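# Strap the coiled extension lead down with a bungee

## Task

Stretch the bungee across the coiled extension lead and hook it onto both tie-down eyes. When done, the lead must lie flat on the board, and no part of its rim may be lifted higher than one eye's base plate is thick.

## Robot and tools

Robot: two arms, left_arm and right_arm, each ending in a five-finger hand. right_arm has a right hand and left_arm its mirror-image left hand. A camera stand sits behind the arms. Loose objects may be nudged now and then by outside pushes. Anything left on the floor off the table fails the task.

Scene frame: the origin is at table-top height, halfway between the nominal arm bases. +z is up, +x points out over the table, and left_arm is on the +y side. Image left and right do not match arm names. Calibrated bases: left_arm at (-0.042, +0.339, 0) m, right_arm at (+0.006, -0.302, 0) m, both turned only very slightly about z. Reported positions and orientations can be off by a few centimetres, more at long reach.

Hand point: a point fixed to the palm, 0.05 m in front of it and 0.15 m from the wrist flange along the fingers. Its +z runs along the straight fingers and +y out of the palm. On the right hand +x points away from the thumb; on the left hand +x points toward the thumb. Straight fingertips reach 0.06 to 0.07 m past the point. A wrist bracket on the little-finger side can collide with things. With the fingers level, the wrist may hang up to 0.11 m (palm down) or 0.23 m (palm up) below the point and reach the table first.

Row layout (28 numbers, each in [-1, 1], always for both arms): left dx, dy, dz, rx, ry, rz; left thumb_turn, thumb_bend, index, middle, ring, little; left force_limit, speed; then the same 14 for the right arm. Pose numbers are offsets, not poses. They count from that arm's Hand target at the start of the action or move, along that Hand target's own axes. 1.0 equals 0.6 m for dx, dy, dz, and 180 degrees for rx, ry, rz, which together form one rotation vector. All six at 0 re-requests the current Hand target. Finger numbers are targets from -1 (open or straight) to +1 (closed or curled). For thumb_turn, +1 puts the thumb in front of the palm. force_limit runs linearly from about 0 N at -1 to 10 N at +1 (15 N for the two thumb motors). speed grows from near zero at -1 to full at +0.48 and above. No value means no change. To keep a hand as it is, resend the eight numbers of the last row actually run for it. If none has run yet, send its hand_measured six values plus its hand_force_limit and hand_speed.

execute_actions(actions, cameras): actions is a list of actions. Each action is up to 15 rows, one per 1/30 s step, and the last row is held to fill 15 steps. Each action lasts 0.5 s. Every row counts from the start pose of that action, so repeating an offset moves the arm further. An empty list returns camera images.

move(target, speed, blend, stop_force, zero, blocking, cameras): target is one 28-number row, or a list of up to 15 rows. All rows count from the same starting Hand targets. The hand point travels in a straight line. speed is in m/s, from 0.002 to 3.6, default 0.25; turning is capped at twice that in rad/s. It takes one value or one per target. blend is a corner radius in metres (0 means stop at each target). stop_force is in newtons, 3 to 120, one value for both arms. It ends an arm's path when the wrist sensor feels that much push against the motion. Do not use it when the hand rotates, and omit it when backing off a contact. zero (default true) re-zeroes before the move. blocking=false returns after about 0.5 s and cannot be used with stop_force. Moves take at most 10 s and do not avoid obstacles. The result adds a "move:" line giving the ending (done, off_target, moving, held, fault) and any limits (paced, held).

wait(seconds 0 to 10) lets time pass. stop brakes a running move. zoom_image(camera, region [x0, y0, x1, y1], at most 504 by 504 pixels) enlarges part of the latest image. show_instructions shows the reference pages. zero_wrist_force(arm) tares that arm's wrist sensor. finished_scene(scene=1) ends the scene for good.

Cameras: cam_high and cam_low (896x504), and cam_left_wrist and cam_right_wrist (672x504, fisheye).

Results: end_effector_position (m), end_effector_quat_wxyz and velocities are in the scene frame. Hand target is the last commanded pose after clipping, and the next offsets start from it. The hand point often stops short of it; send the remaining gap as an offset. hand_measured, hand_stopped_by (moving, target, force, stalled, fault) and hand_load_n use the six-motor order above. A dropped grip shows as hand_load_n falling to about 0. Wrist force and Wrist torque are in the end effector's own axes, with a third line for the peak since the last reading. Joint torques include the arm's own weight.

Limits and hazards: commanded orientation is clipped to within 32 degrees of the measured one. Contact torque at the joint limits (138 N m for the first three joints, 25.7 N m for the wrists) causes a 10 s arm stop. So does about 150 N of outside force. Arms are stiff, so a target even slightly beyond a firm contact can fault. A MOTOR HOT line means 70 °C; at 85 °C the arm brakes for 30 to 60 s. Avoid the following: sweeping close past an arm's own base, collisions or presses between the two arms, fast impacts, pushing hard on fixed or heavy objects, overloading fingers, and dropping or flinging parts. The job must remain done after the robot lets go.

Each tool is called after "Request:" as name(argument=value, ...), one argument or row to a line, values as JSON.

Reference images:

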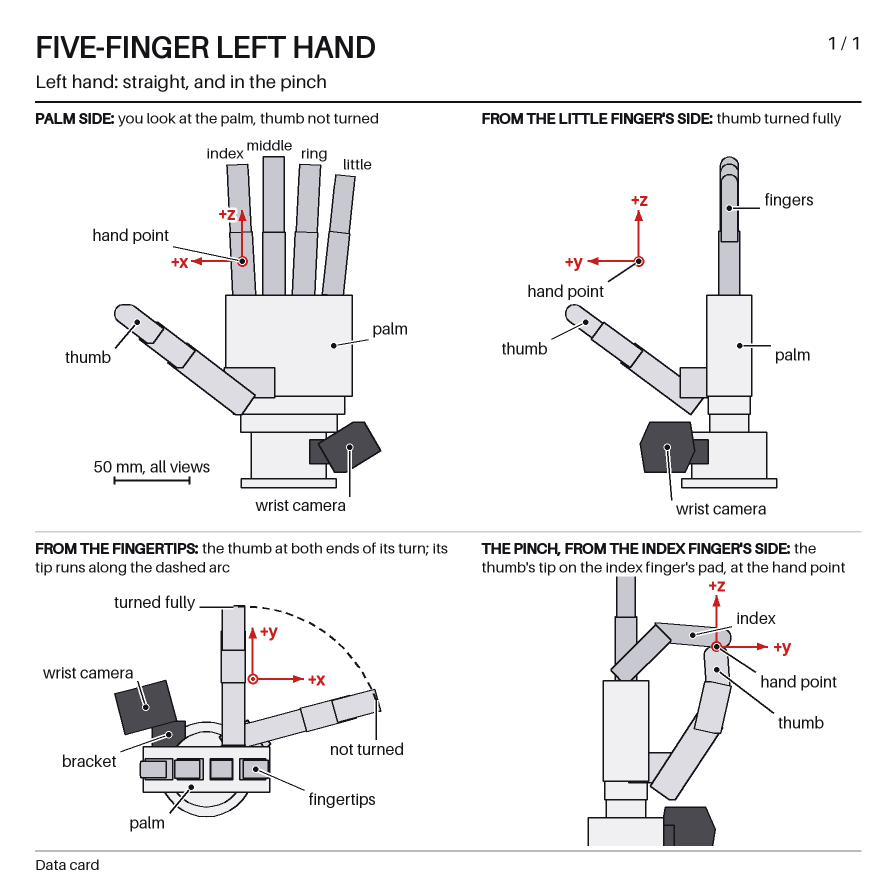

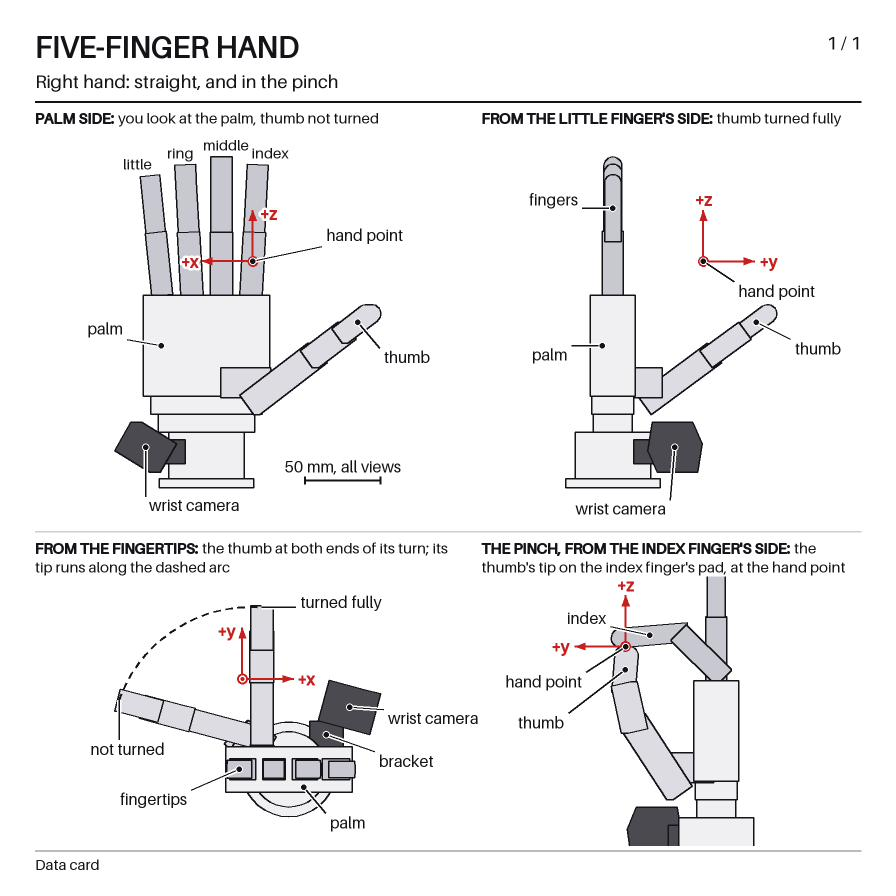

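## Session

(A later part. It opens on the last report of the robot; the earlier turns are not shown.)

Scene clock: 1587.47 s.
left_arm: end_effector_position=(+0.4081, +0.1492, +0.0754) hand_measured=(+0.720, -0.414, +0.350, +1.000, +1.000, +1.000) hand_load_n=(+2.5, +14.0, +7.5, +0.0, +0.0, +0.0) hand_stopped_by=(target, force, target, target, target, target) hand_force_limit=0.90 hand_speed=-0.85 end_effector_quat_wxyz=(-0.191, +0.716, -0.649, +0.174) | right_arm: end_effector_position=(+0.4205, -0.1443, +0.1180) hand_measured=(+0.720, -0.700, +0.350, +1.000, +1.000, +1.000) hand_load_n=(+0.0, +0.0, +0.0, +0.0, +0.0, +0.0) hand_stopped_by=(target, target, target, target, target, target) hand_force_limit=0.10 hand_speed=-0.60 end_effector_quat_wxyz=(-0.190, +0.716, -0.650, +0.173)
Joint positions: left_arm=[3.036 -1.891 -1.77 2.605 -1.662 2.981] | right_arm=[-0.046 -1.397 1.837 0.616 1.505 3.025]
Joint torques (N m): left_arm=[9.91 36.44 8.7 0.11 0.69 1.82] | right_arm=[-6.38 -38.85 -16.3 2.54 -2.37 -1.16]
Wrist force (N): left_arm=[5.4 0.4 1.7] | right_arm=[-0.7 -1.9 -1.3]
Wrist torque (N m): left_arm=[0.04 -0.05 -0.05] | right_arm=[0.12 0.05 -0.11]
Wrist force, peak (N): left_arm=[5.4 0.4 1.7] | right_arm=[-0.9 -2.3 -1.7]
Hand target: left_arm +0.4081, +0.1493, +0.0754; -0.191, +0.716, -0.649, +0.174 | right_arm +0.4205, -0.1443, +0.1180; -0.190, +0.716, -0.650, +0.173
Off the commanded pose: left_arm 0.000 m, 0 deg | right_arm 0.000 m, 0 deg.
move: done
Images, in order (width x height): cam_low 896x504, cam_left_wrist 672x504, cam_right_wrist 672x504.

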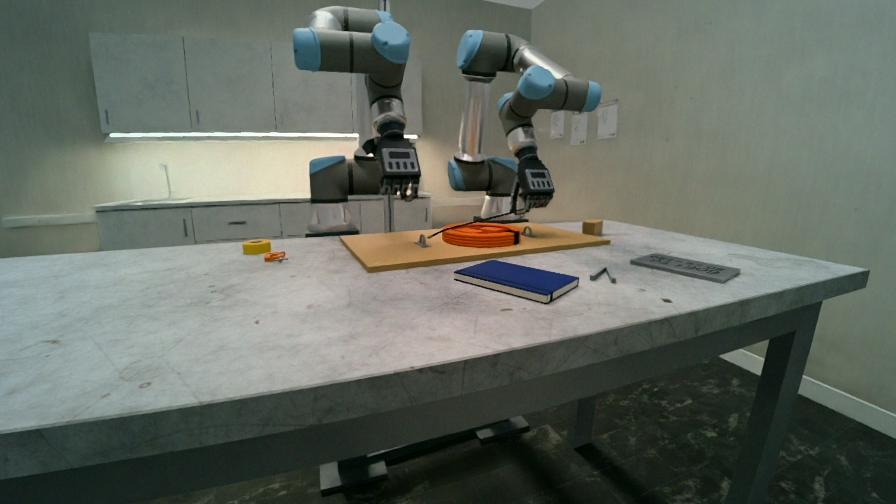

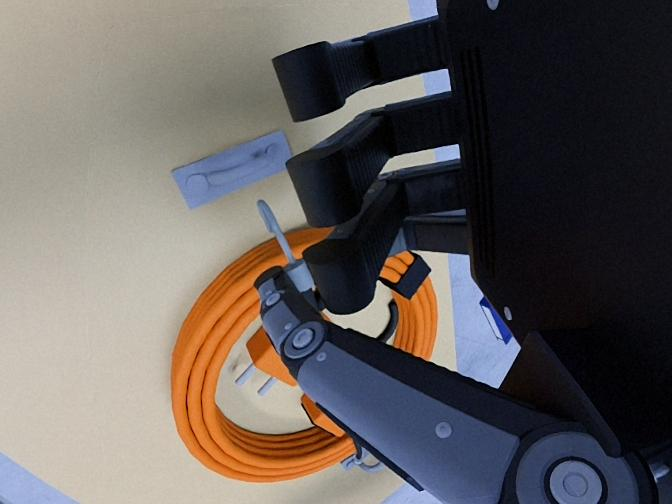

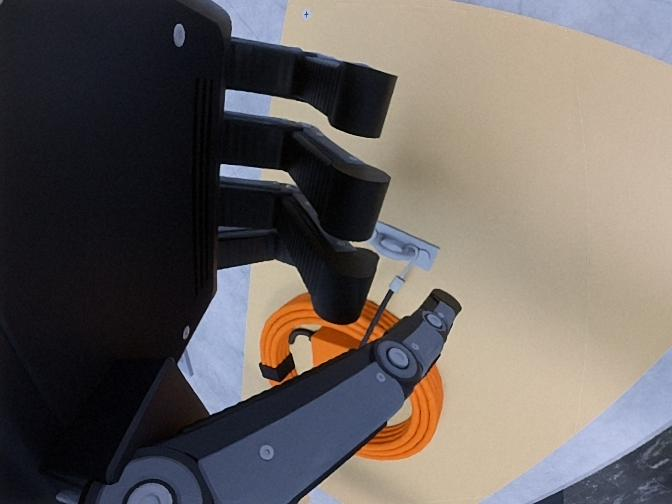

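Request:
move(
  target=[
    [-0.042,-0.0029,0.0017,0,0,0,0.72,0.4,0.35,1,1,1,0.9,-0.85,0,0,0,0,0,0,0.72,-0.7,0.35,1,1,1,0.1,-0.6],
    [-0.042,0.0083,0.021,0,0,0,0.72,0.4,0.35,1,1,1,0.9,-0.85,0,0,0,0,0,0,0.72,-0.7,0.35,1,1,1,0.1,-0.6],
  ],
  speed=0.04,
  blend=0.004,
  cameras=["cam_low","cam_left_wrist"],
)

Request:
zoom_image(
  camera="cam_left_wrist",
  region=[200, 180, 360, 300],
)

Request:
zoom_image(
  camera="cam_low",
  region=[490, 195, 570, 245],
)

Scene clock: 1603.00 s.
left_arm: end_effector_position=(+0.4076, +0.1745, +0.0621) hand_measured=(+0.720, -0.414, +0.350, +1.000, +1.000, +1.000) hand_load_n=(+3.5, +13.5, +7.5, +0.0, +0.0, +0.0) hand_stopped_by=(target, force, target, target, target, target) hand_force_limit=0.90 hand_speed=-0.85 end_effector_quat_wxyz=(-0.191, +0.716, -0.649, +0.174) | right_arm: end_effector_position=(+0.4205, -0.1443, +0.1180) hand_measured=(+0.720, -0.700, +0.350, +1.000, +1.000, +1.000) hand_load_n=(+0.0, +0.0, +0.0, +0.0, -0.5, +0.0) hand_stopped_by=(target, target, target, target, target, target) hand_force_limit=0.10 hand_speed=-0.60 end_effector_quat_wxyz=(-0.190, +0.716, -0.650, +0.173)
Joint positions: left_arm=[3.102 -1.884 -1.817 2.65 -1.629 3.039] | right_arm=[-0.046 -1.397 1.837 0.616 1.505 3.025]
Joint torques (N m): left_arm=[9.17 20.42 7.93 0.22 -0.02 2.1] | right_arm=[-6.05 -39.29 -15.59 2.47 -2.47 -1.1]
Wrist force (N): left_arm=[8.0 0.6 1.7] | right_arm=[-0.7 -1.9 -1.5]
Wrist torque (N m): left_arm=[0.02 -0.07 -0.08] | right_arm=[0.13 0.05 -0.10]
Wrist force, peak (N): left_arm=[8.0 0.9 2.2] | right_arm=[-0.7 -2.2 -1.6]
Hand target: left_arm +0.4076, +0.1745, +0.0620; -0.191, +0.716, -0.649, +0.174 | right_arm +0.4205, -0.1443, +0.1180; -0.190, +0.716, -0.650, +0.173
Off the commanded pose: left_arm 0.000 m, 0 deg | right_arm 0.000 m, 0 deg.
move: done
Images, in order (width x height): cam_low 896x504, cam_left_wrist 672x504.

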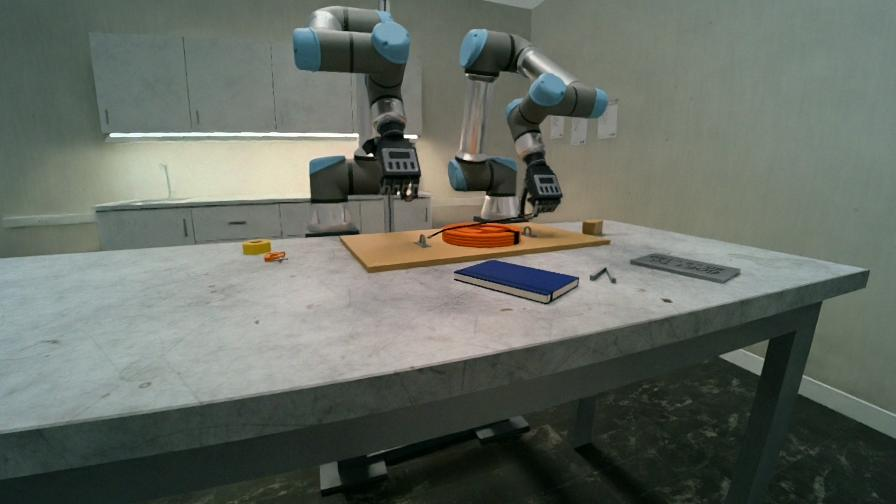

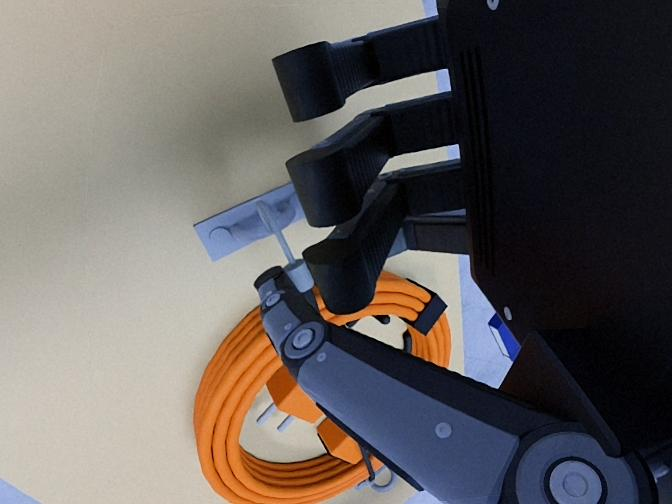

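Scaled by 3.150 from the camera's 672x504 image, which has a finer 960x720 frame.

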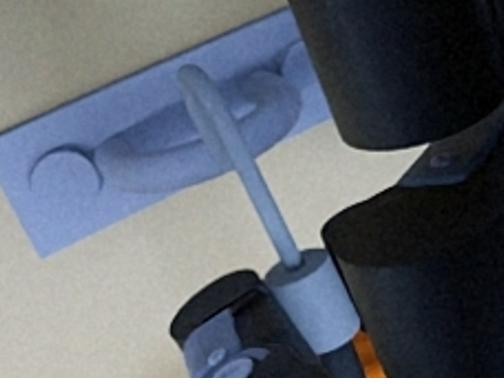

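Scaled by 6.300 from the camera's 896x504 image, which has a finer 1280x720 frame.

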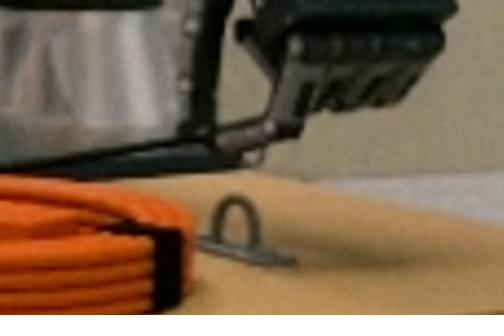

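Request:
move(
  target=[0,0.0133,0.0231,0,0,0,0.72,0.4,0.35,1,1,1,0.9,-0.85,0,0,0,0,0,0,0.72,-0.7,0.35,1,1,1,0.1,-0.6],
  speed=0.02,
  stop_force=4,
  cameras=["cam_low","cam_left_wrist"],
)

Request:
zoom_image(
  camera="cam_left_wrist",
  region=[200, 180, 360, 300],
)

Request:
zoom_image(
  camera="cam_low",
  region=[500, 205, 560, 245],
)

Scene clock: 1624.07 s.
left_arm: end_effector_position=(+0.4076, +0.1745, +0.0460) hand_measured=(+0.720, -0.414, +0.350, +1.000, +1.000, +1.000) hand_load_n=(+3.5, +14.0, +7.0, +0.0, +0.5, +0.0) hand_stopped_by=(target, force, target, target, target, target) hand_force_limit=0.90 hand_speed=-0.85 end_effector_quat_wxyz=(-0.191, +0.716, -0.649, +0.174) | right_arm: end_effector_position=(+0.4205, -0.1443, +0.1180) hand_measured=(+0.720, -0.700, +0.350, +1.000, +1.000, +1.000) hand_load_n=(+0.0, +0.0, +0.0, +0.0, +0.0, +0.0) hand_stopped_by=(target, target, target, target, target, target) hand_force_limit=0.10 hand_speed=-0.60 end_effector_quat_wxyz=(-0.190, +0.716, -0.650, +0.173)
Joint positions: left_arm=[3.102 -1.906 -1.836 2.691 -1.629 3.039] | right_arm=[-0.046 -1.397 1.837 0.616 1.505 3.025]
Joint torques (N m): left_arm=[-1.33 19.05 6.86 0.19 -1.45 -0.01] | right_arm=[-5.9 -39.03 -15.13 2.52 -2.35 -0.98]
Wrist force (N): left_arm=[7.8 0.3 1.1] | right_arm=[-0.9 -1.7 -1.4]
Wrist torque (N m): left_arm=[0.03 -0.03 -0.09] | right_arm=[0.15 0.08 -0.11]
Wrist force, peak (N): left_arm=[8.4 -0.2 0.9] | right_arm=[-0.9 -2.2 -1.7]
Hand target: left_arm +0.4076, +0.1745, +0.0460; -0.191, +0.716, -0.649, +0.174 | right_arm +0.4205, -0.1443, +0.1180; -0.190, +0.716, -0.650, +0.173
Off the commanded pose: left_arm 0.000 m, 0 deg | right_arm 0.000 m, 0 deg.
move: done
Images, in order (width x height): cam_low 896x504, cam_left_wrist 672x504.

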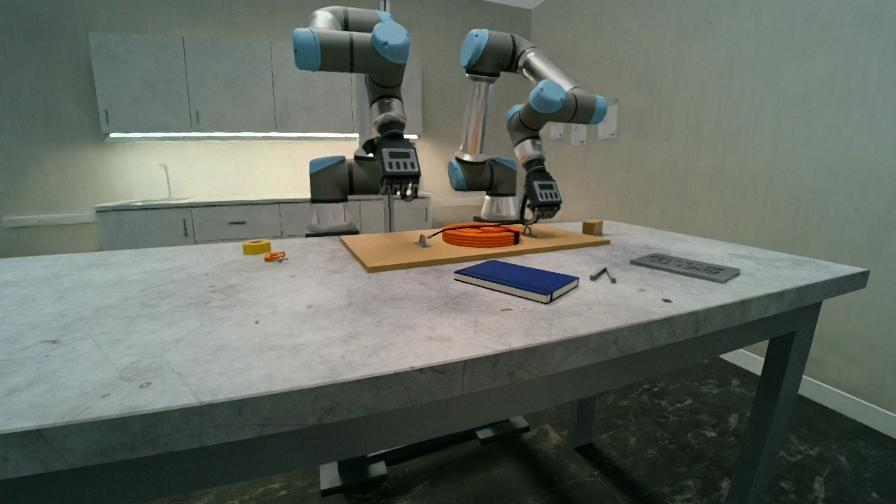

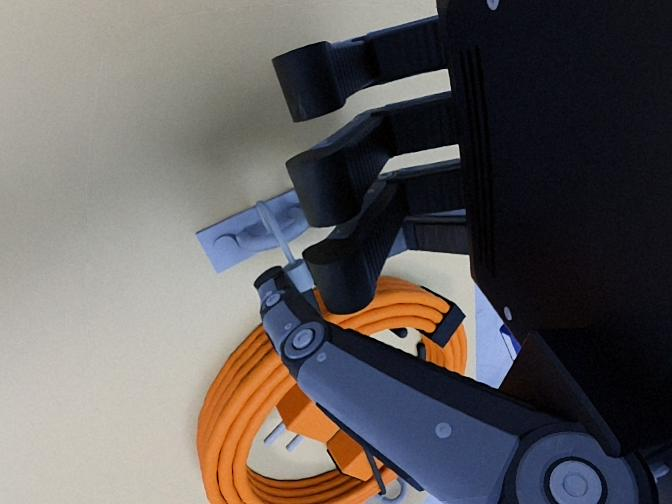

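Scaled by 3.150 from the camera's 672x504 image, which has a finer 960x720 frame.

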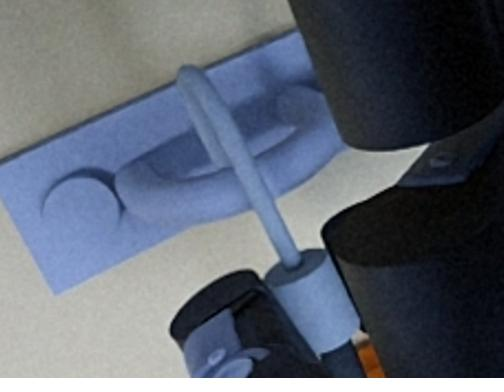

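Scaled by 8.400 from the camera's 896x504 image, which has a finer 1280x720 frame.

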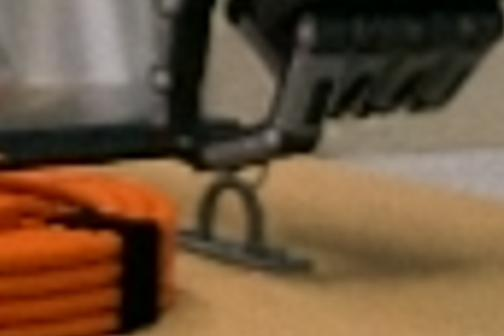

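Request:
move(
  target=[
    [-0.0017,0,0,0,0,0,0.72,0.4,0.35,1,1,1,0.9,-0.85,0,0,0,0,0,0,0.72,-0.7,0.35,1,1,1,0.1,-0.6],
    [-0.0017,0.005,0.00866,0,0,0,0.72,0.4,0.35,1,1,1,0.9,-0.85,0,0,0,0,0,0,0.72,-0.7,0.35,1,1,1,0.1,-0.6],
  ],
  speed=0.01,
  stop_force=3,
  cameras=["cam_low","cam_left_wrist"],
)

Request:
zoom_image(
  camera="cam_left_wrist",
  region=[200, 180, 360, 300],
)

Request:
zoom_image(
  camera="cam_low",
  region=[500, 205, 560, 245],
)

Scene clock: 1634.47 s.
left_arm: end_effector_position=(+0.4075, +0.1755, +0.0402) hand_measured=(+0.720, -0.414, +0.350, +1.000, +1.000, +1.000) hand_load_n=(+4.0, +14.0, +6.0, +0.0, +0.5, +0.0) hand_stopped_by=(target, force, target, target, target, target) hand_force_limit=0.90 hand_speed=-0.85 end_effector_quat_wxyz=(-0.191, +0.716, -0.649, +0.174) | right_arm: end_effector_position=(+0.4205, -0.1443, +0.1180) hand_measured=(+0.720, -0.700, +0.350, +1.000, +1.000, +1.000) hand_load_n=(+0.0, -0.5, +0.0, +0.0, +0.0, -0.5) hand_stopped_by=(target, target, target, target, target, target) hand_force_limit=0.10 hand_speed=-0.60 end_effector_quat_wxyz=(-0.190, +0.716, -0.650, +0.173)
Joint positions: left_arm=[3.105 -1.913 -1.844 2.706 -1.628 3.041] | right_arm=[-0.046 -1.397 1.837 0.616 1.505 3.025]
Joint torques (N m): left_arm=[9.89 30.51 13.96 -2.51 -0.16 2.01] | right_arm=[-6.68 -38.18 -13.23 2.38 -2.33 -0.86]
Wrist force (N): left_arm=[7.9 -1.2 -0.6] | right_arm=[-0.8 -1.9 -1.3]
Wrist torque (N m): left_arm=[-0.08 -0.07 -0.07] | right_arm=[0.12 0.06 -0.11]
Wrist force, peak (N): left_arm=[8.4 -1.4 -1.8] | right_arm=[-0.8 -2.2 -1.6]
Hand target: left_arm +0.4075, +0.1755, +0.0402; -0.191, +0.716, -0.649, +0.174 | right_arm +0.4205, -0.1443, +0.1180; -0.190, +0.716, -0.650, +0.173
Off the commanded pose: left_arm 0.000 m, 0 deg | right_arm 0.000 m, 0 deg.
move: contact (left_arm); path passed 1 of 2 targets
Images, in order (width x height): cam_low 896x504, cam_left_wrist 672x504.

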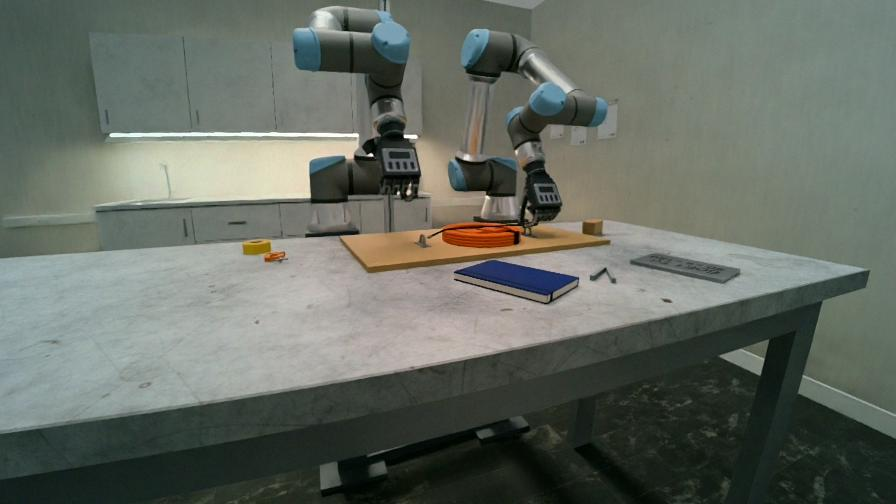

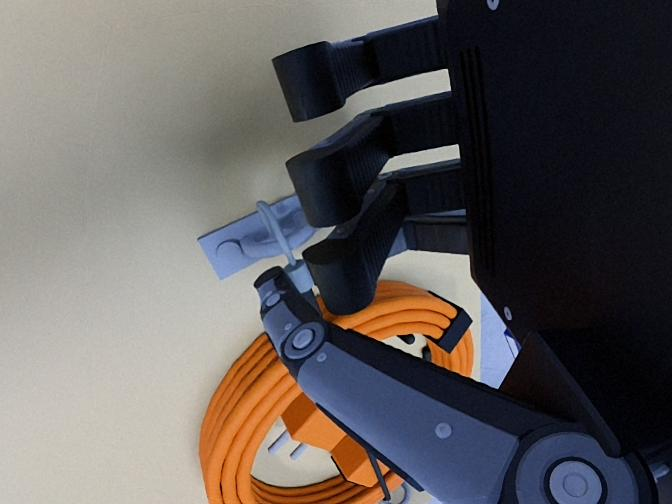

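Scaled by 3.150 from the camera's 672x504 image, which has a finer 960x720 frame.

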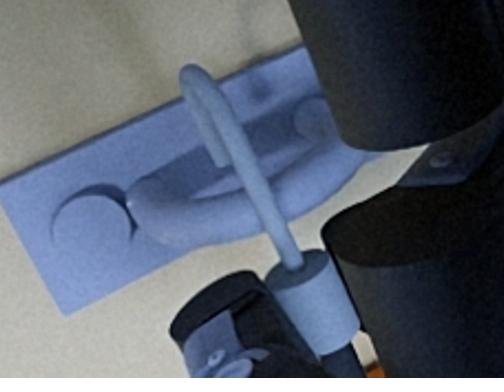

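Scaled by 8.400 from the camera's 896x504 image, which has a finer 1280x720 frame.

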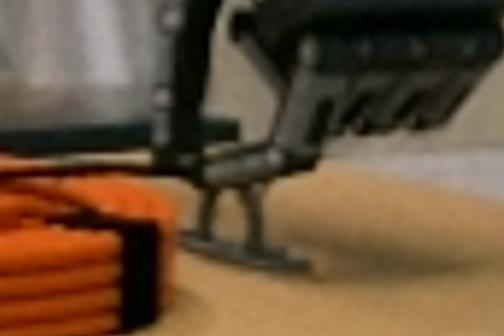

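Request:
move(
  target=[
    [0.0,-0.0006,-0.001,0,0,0,0.72,0.4,0.35,1,1,1,0.9,-0.85,0,0,0,0,0,0,0.72,-0.7,0.35,1,1,1,0.1,-0.6],
    [0.0142,-0.0006,-0.001,0,0,0,0.72,0.4,0.35,1,1,1,0.9,-0.85,0,0,0,0,0,0,0.72,-0.7,0.35,1,1,1,0.1,-0.6],
  ],
  speed=0.01,
  stop_force=5,
  cameras=["cam_low","cam_left_wrist"],
)

Request:
zoom_image(
  camera="cam_left_wrist",
  region=[200, 180, 360, 300],
)

Scene clock: 1644.83 s.
left_arm: end_effector_position=(+0.4084, +0.1670, +0.0409) hand_measured=(+0.720, -0.414, +0.350, +1.000, +1.000, +1.000) hand_load_n=(+3.5, +14.0, +6.5, +0.0, +0.0, +0.0) hand_stopped_by=(target, force, target, target, target, target) hand_force_limit=0.90 hand_speed=-0.85 end_effector_quat_wxyz=(-0.191, +0.716, -0.649, +0.174) | right_arm: end_effector_position=(+0.4205, -0.1443, +0.1180) hand_measured=(+0.720, -0.700, +0.350, +1.000, +1.000, +1.000) hand_load_n=(+0.0, +0.5, +0.0, +0.5, +0.0, +0.0) hand_stopped_by=(target, target, target, target, target, target) hand_force_limit=0.10 hand_speed=-0.60 end_effector_quat_wxyz=(-0.190, +0.716, -0.650, +0.173)
Joint positions: left_arm=[3.083 -1.92 -1.831 2.699 -1.639 3.022] | right_arm=[-0.046 -1.397 1.837 0.616 1.505 3.025]
Joint torques (N m): left_arm=[-4.61 20.05 22.85 -2.85 -3.34 -1.5] | right_arm=[-6 -38.22 -12.63 2.61 -2.24 -0.96]
Wrist force (N): left_arm=[6.5 -1.0 -0.4] | right_arm=[-0.6 -2.2 -1.6]
Wrist torque (N m): left_arm=[-0.05 -0.03 0.10] | right_arm=[0.10 0.04 -0.11]
Wrist force, peak (N): left_arm=[8.0 -2.0 -1.7] | right_arm=[-0.8 -2.3 -1.5]
Hand target: left_arm +0.4084, +0.1670, +0.0409; -0.191, +0.716, -0.649, +0.174 | right_arm +0.4205, -0.1443, +0.1180; -0.190, +0.716, -0.650, +0.173
Off the commanded pose: left_arm 0.000 m, 0 deg | right_arm 0.000 m, 0 deg.
move: done
Images, in order (width x height): cam_low 896x504, cam_left_wrist 672x504.

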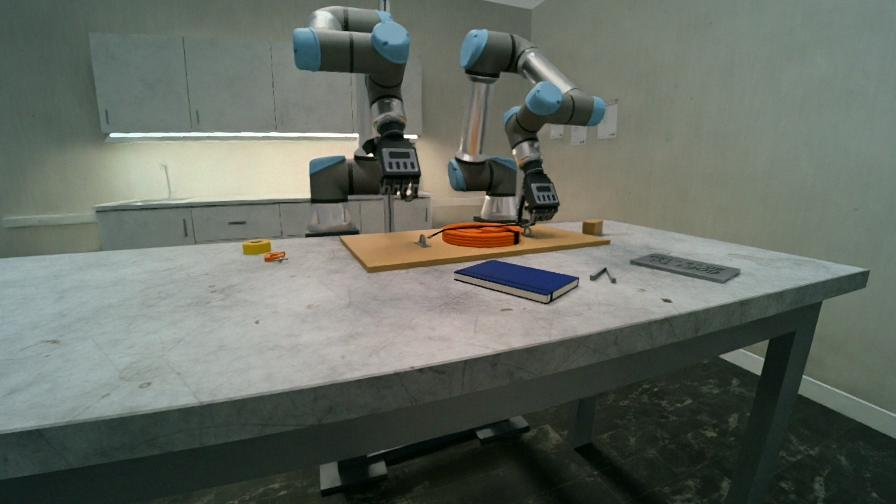

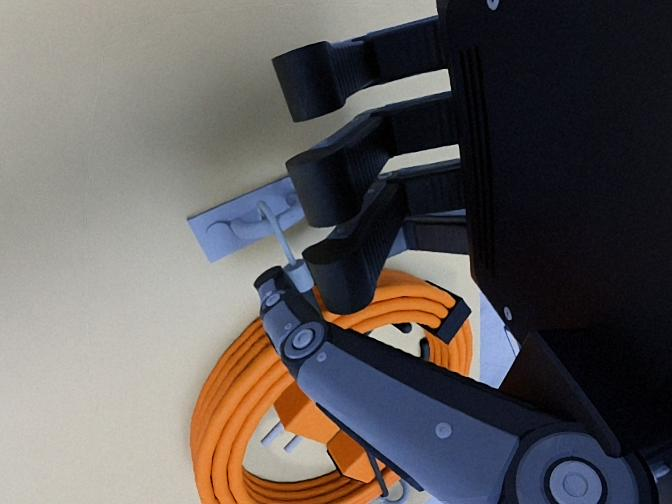

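Scaled by 3.150 from the camera's 672x504 image, which has a finer 960x720 frame.

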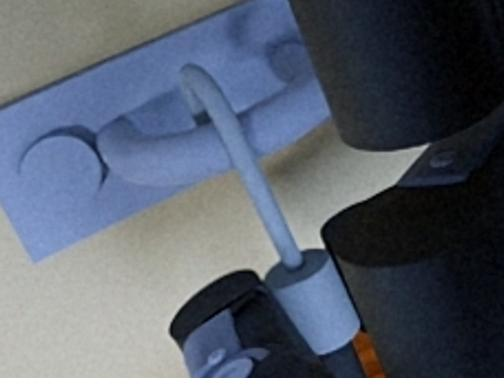

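Request:
move(
  target=[0.017,0,0,0,0,0,0.72,0.4,0.35,1,1,1,0.9,-0.85,0,0,0,0,0,0,0.72,-0.7,0.35,1,1,1,0.1,-0.6],
  speed=0.01,
  stop_force=5,
  cameras=["cam_low","cam_left_wrist"],
)

Request:
zoom_image(
  camera="cam_left_wrist",
  region=[200, 180, 360, 300],
)

Scene clock: 1651.13 s.
left_arm: end_effector_position=(+0.4088, +0.1622, +0.0409) hand_measured=(+0.720, -0.414, +0.350, +1.000, +1.000, +1.000) hand_load_n=(+2.5, +14.0, +6.5, +0.0, +0.0, +0.0) hand_stopped_by=(target, force, target, target, target, target) hand_force_limit=0.90 hand_speed=-0.85 end_effector_quat_wxyz=(-0.191, +0.716, -0.649, +0.174) | right_arm: end_effector_position=(+0.4205, -0.1443, +0.1180) hand_measured=(+0.720, -0.700, +0.350, +1.000, +1.000, +1.000) hand_load_n=(+0.0, +0.0, +0.0, +0.0, +0.0, +0.5) hand_stopped_by=(target, target, target, target, target, target) hand_force_limit=0.10 hand_speed=-0.60 end_effector_quat_wxyz=(-0.190, +0.716, -0.650, +0.173)
Joint positions: left_arm=[3.07 -1.925 -1.824 2.696 -1.645 3.011] | right_arm=[-0.046 -1.397 1.837 0.616 1.505 3.025]
Joint torques (N m): left_arm=[7.66 36.41 8.26 0.11 0.61 1.9] | right_arm=[-5.11 -38.38 -11.94 2.7 -2.16 -0.9]
Wrist force (N): left_arm=[4.9 -1.6 -0.6] | right_arm=[-1.0 -2.0 -1.5]
Wrist torque (N m): left_arm=[-0.10 -0.01 0.06] | right_arm=[0.12 0.09 -0.12]
Wrist force, peak (N): left_arm=[6.6 -1.5 -0.6] | right_arm=[-0.8 -2.2 -1.6]
Hand target: left_arm +0.4088, +0.1622, +0.0409; -0.191, +0.716, -0.649, +0.174 (not the last commanded pose) | right_arm +0.4205, -0.1443, +0.1180; -0.190, +0.716, -0.650, +0.173
Off the commanded pose: left_arm 0.005 m, 0 deg | right_arm 0.000 m, 0 deg.
move: contact (left_arm)
Images, in order (width x height): cam_low 896x504, cam_left_wrist 672x504.

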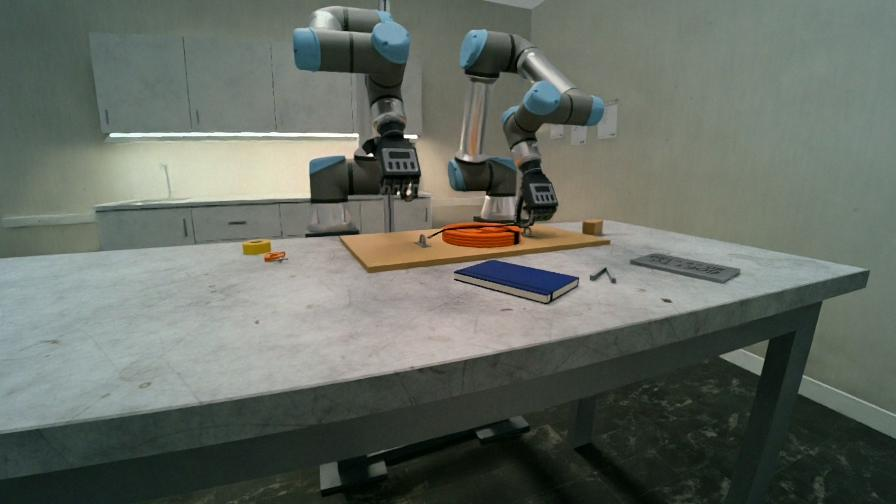

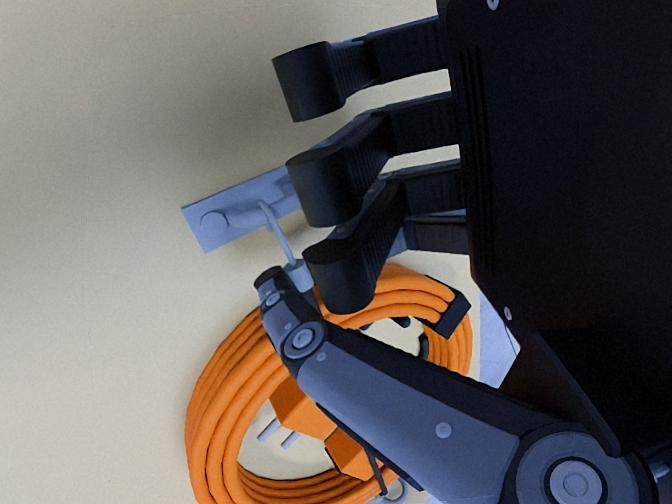

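Scaled by 3.150 from the camera's 672x504 image, which has a finer 960x720 frame.

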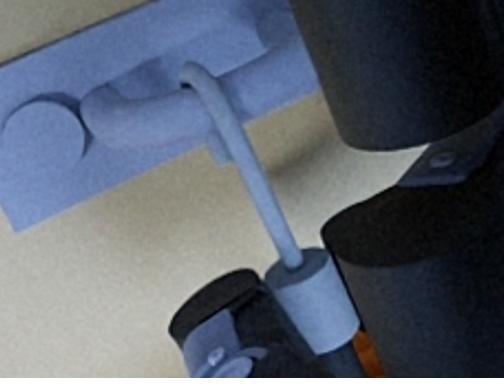

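Request:
move(
  target=[0.006,0,0,0,0,0,0.72,0.4,0.35,1,1,1,0.9,-0.85,0,0,0,0,0,0,0.72,-0.7,0.35,1,1,1,0.1,-0.6],
  speed=0.01,
  stop_force=6,
  cameras=["cam_low","cam_left_wrist"],
)

Request:
zoom_image(
  camera="cam_left_wrist",
  region=[200, 180, 360, 300],
)

Request:
zoom_image(
  camera="cam_low",
  region=[500, 205, 560, 245],
)

Scene clock: 1658.57 s.
left_arm: end_effector_position=(+0.4088, +0.1619, +0.0409) hand_measured=(+0.720, -0.414, +0.350, +1.000, +1.000, +1.000) hand_load_n=(+1.0, +14.0, +6.0, +0.0, +0.0, +0.0) hand_stopped_by=(target, force, target, target, target, target) hand_force_limit=0.90 hand_speed=-0.85 end_effector_quat_wxyz=(-0.191, +0.716, -0.649, +0.174) | right_arm: end_effector_position=(+0.4205, -0.1443, +0.1180) hand_measured=(+0.720, -0.700, +0.350, +1.000, +1.000, +1.000) hand_load_n=(+0.0, +0.0, +0.0, +0.0, +0.0, +0.0) hand_stopped_by=(target, target, target, target, target, target) hand_force_limit=0.10 hand_speed=-0.60 end_effector_quat_wxyz=(-0.190, +0.716, -0.650, +0.173)
Joint positions: left_arm=[3.069 -1.925 -1.824 2.696 -1.645 3.01] | right_arm=[-0.046 -1.397 1.837 0.616 1.505 3.025]
Joint torques (N m): left_arm=[6.06 36.74 8.05 0.52 1.42 1.62] | right_arm=[-5.92 -38.33 -11.37 2.49 -2.33 -0.71]
Wrist force (N): left_arm=[1.3 -0.5 0.5] | right_arm=[-0.7 -1.9 -1.4]
Wrist torque (N m): left_arm=[-0.07 0.07 0.11] | right_arm=[0.13 0.06 -0.11]
Wrist force, peak (N): left_arm=[5.1 -1.9 -1.2] | right_arm=[-0.9 -2.3 -1.5]
Hand target: left_arm +0.4088, +0.1619, +0.0409; -0.191, +0.716, -0.649, +0.174 (not the last commanded pose) | right_arm +0.4205, -0.1443, +0.1180; -0.190, +0.716, -0.650, +0.173
Off the commanded pose: left_arm 0.003 m, 0 deg | right_arm 0.000 m, 0 deg.
move: contact (left_arm)
Images, in order (width x height): cam_low 896x504, cam_left_wrist 672x504.

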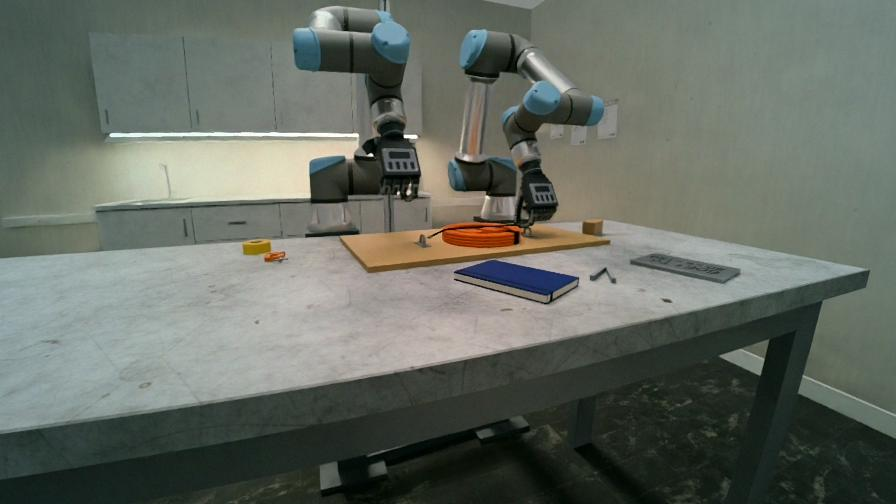

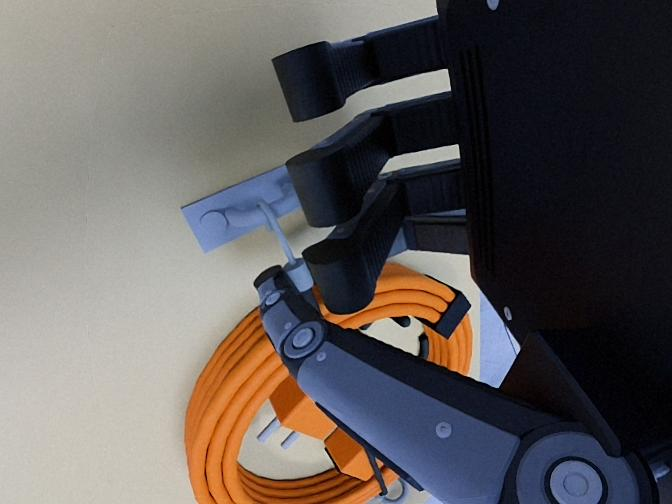

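Scaled by 3.150 from the camera's 672x504 image, which has a finer 960x720 frame.

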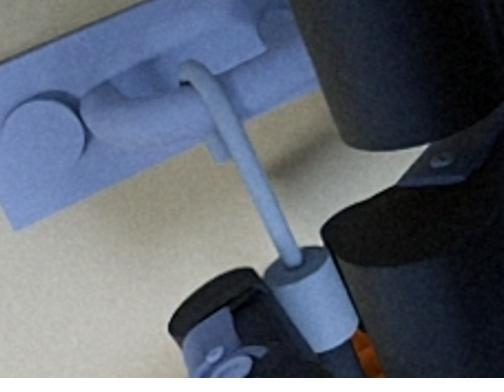

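Scaled by 8.400 from the camera's 896x504 image, which has a finer 1280x720 frame.

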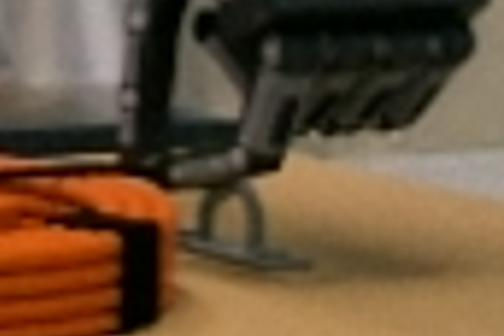

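Request:
move(
  target=[0,0,0,0,0,0,0.72,-0.7,0.35,1,1,1,0.2,-0.85,0,0,0,0,0,0,0.72,-0.7,0.35,1,1,1,0.1,-0.6],
  cameras=["cam_low","cam_left_wrist"],
)

Request:
zoom_image(
  camera="cam_left_wrist",
  region=[200, 180, 360, 300],
)

Request:
zoom_image(
  camera="cam_low",
  region=[500, 205, 560, 245],
)

Scene clock: 1665.33 s.
left_arm: end_effector_position=(+0.4088, +0.1619, +0.0409) hand_measured=(+0.720, -0.700, +0.350, +1.000, +1.000, +1.000) hand_load_n=(+0.0, +0.0, +0.0, +0.0, +0.0, +0.0) hand_stopped_by=(target, target, target, target, target, target) hand_force_limit=0.20 hand_speed=-0.85 end_effector_quat_wxyz=(-0.191, +0.716, -0.649, +0.174) | right_arm: end_effector_position=(+0.4205, -0.1443, +0.1180) hand_measured=(+0.720, -0.700, +0.350, +1.000, +1.000, +1.000) hand_load_n=(+0.0, +0.0, +0.0, +0.0, +0.0, +0.0) hand_stopped_by=(target, target, target, target, target, target) hand_force_limit=0.10 hand_speed=-0.60 end_effector_quat_wxyz=(-0.190, +0.716, -0.650, +0.173)
Joint positions: left_arm=[3.069 -1.925 -1.824 2.696 -1.645 3.01] | right_arm=[-0.046 -1.397 1.837 0.616 1.505 3.025]
Joint torques (N m): left_arm=[2.77 36.48 8.71 0.04 0.6 0.47] | right_arm=[-5.97 -37.19 -10.18 2.5 -2.28 -0.82]
Wrist force (N): left_arm=[0.0 -0.9 0.6] | right_arm=[-0.7 -2.1 -1.5]
Wrist torque (N m): left_arm=[-0.05 0.03 0.15] | right_arm=[0.12 0.06 -0.11]
Wrist force, peak (N): left_arm=[1.7 -1.4 -0.8] | right_arm=[-1.0 -2.2 -1.6]
Hand target: left_arm +0.4088, +0.1619, +0.0409; -0.191, +0.716, -0.649, +0.174 | right_arm +0.4205, -0.1443, +0.1180; -0.190, +0.716, -0.650, +0.173
Off the commanded pose: left_arm 0.000 m, 0 deg | right_arm 0.000 m, 0 deg.
move: done
Images, in order (width x height): cam_low 896x504, cam_left_wrist 672x504.

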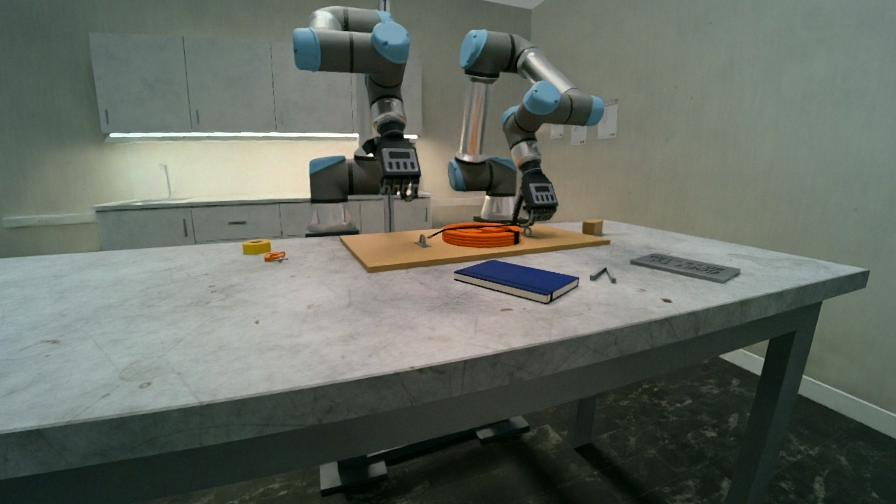

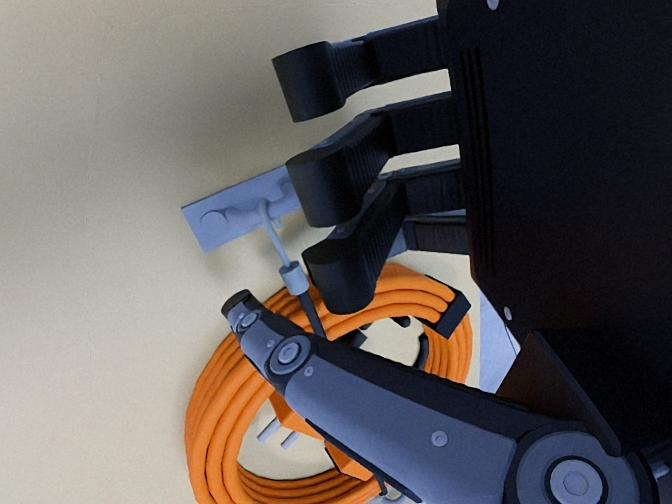

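Scaled by 3.150 from the camera's 672x504 image, which has a finer 960x720 frame.

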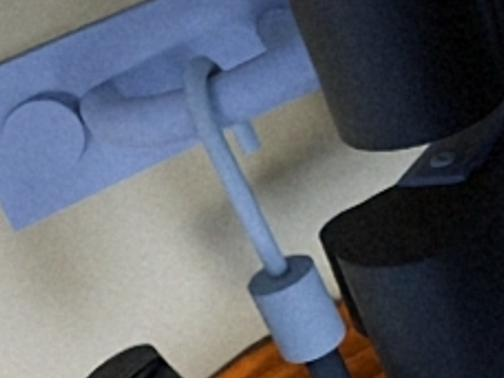

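Scaled by 8.400 from the camera's 896x504 image, which has a finer 1280x720 frame.

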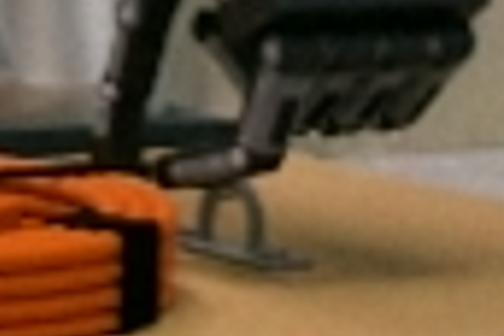

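Request:
move(
  target=[
    [0,-0.0072,0.0042,0,0,0,0.72,-0.7,0.35,1,1,1,0.2,-0.85,0,0,0,0,0,0,0.72,-0.7,0.35,1,1,1,0.1,-0.6],
    [0,-0.0739,-0.1113,0,0,0,0.72,-0.7,0.35,1,1,1,0.2,-0.85,0,-0.04,-0.0693,0,0,0,0.72,-0.7,0.35,1,1,1,0.1,-0.6],
  ],
  speed=[0.02, 0.06],
  cameras=["all"],
)

Request:
zoom_image(
  camera="cam_left_wrist",
  region=[120, 140, 370, 390],
)

Request:
zoom_image(
  camera="cam_low",
  region=[405, 200, 555, 260],
)

Request:
zoom_image(
  camera="cam_high",
  region=[390, 160, 560, 250],
)

Scene clock: 1675.73 s.
left_arm: end_effector_position=(+0.4139, +0.1624, +0.1208) hand_measured=(+0.720, -0.700, +0.350, +1.000, +1.000, +1.000) hand_load_n=(+0.0, +0.0, +0.0, +0.0, +0.0, +0.0) hand_stopped_by=(target, target, target, target, target, target) hand_force_limit=0.20 hand_speed=-0.85 end_effector_quat_wxyz=(-0.191, +0.716, -0.649, +0.174) | right_arm: end_effector_position=(+0.4207, -0.1443, +0.1660) hand_measured=(+0.720, -0.700, +0.350, +1.000, +1.000, +1.000) hand_load_n=(+0.0, +0.0, +0.0, +0.0, +0.0, +0.0) hand_stopped_by=(target, target, target, target, target, target) hand_force_limit=0.10 hand_speed=-0.60 end_effector_quat_wxyz=(-0.190, +0.716, -0.650, +0.173)
Joint positions: left_arm=[3.071 -1.842 -1.705 2.495 -1.644 3.012] | right_arm=[-0.046 -1.439 1.755 0.74 1.505 3.025]
Joint torques (N m): left_arm=[5.85 35.07 25.54 -2.56 1.06 1.52] | right_arm=[9.39 -39.66 -26.69 2.46 2.18 1.76]
Wrist force (N): left_arm=[-0.5 -0.6 1.2] | right_arm=[-0.7 -2.1 -1.2]
Wrist torque (N m): left_arm=[-0.03 0.10 -0.02] | right_arm=[0.08 0.05 -0.11]
Wrist force, peak (N): left_arm=[-0.3 -0.9 1.3] | right_arm=[-0.7 -2.5 -1.5]
Hand target: left_arm +0.4139, +0.1624, +0.1209; -0.191, +0.716, -0.649, +0.174 | right_arm +0.4207, -0.1443, +0.1660; -0.190, +0.716, -0.650, +0.173
Off the commanded pose: left_arm 0.000 m, 0 deg | right_arm 0.000 m, 0 deg.
move: done

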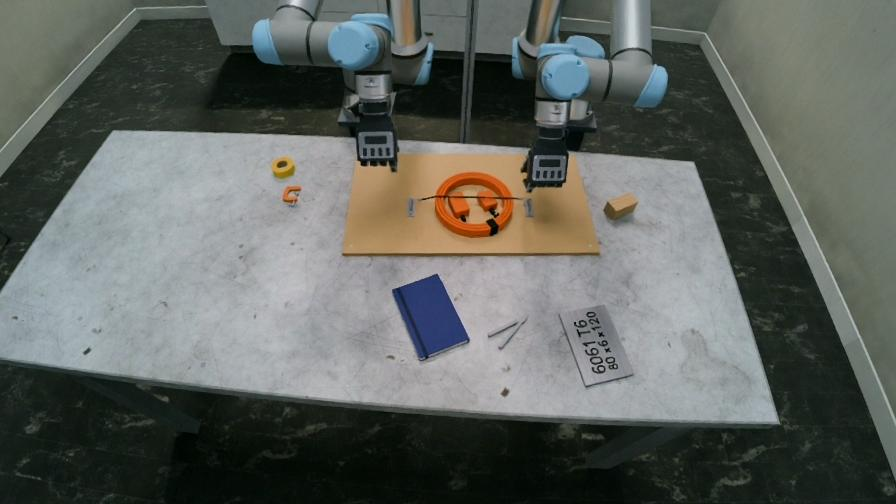

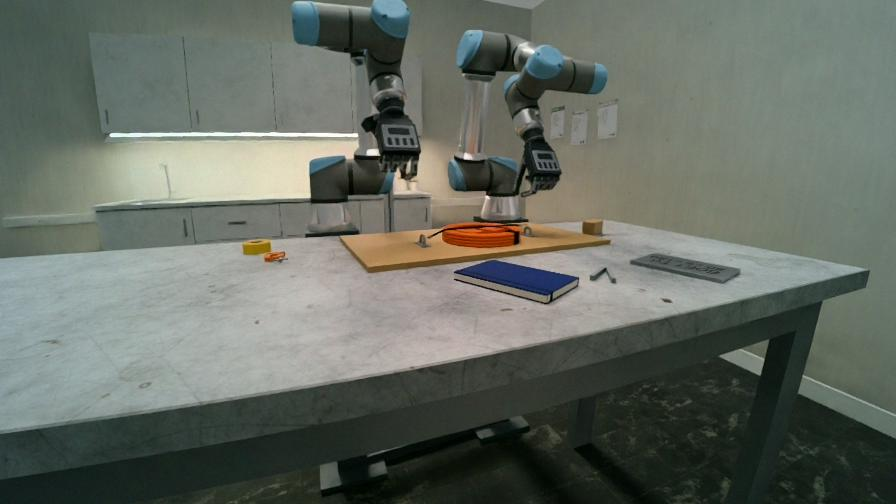

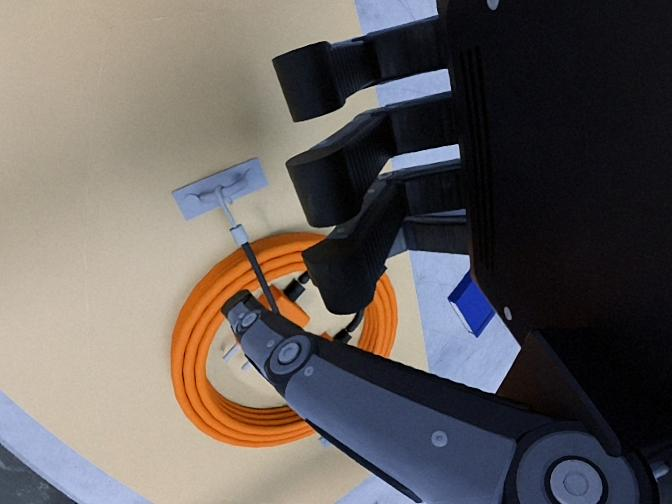

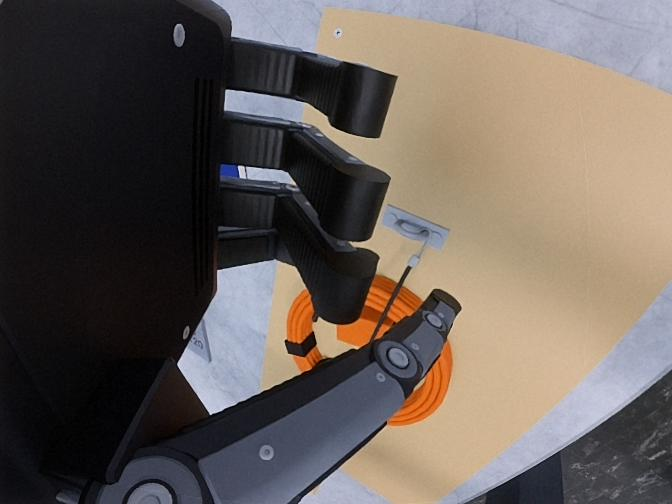

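Scaled by 2.016 from the camera's 672x504 image, which has a finer 960x720 frame.

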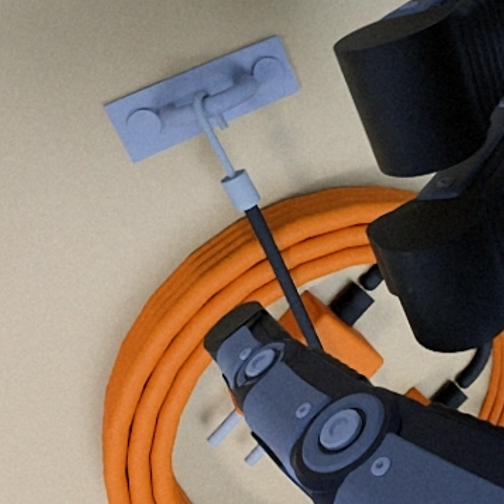

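Scaled by 3.360 from the camera's 896x504 image, which has a finer 1280x720 frame.

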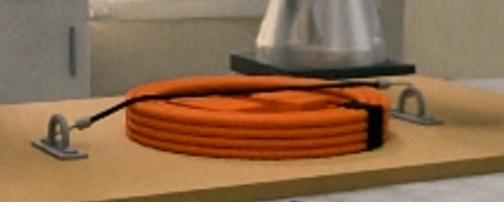

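Scaled by 2.965 from the camera's 896x504 image, which has a finer 1280x720 frame.

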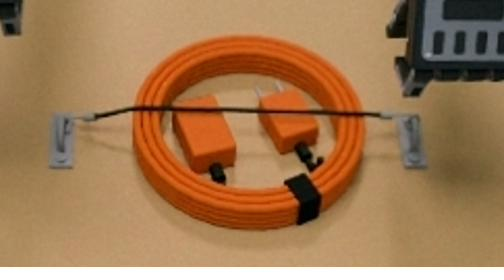

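Request:
finished_scene(
)

The scene is finished: the task was done.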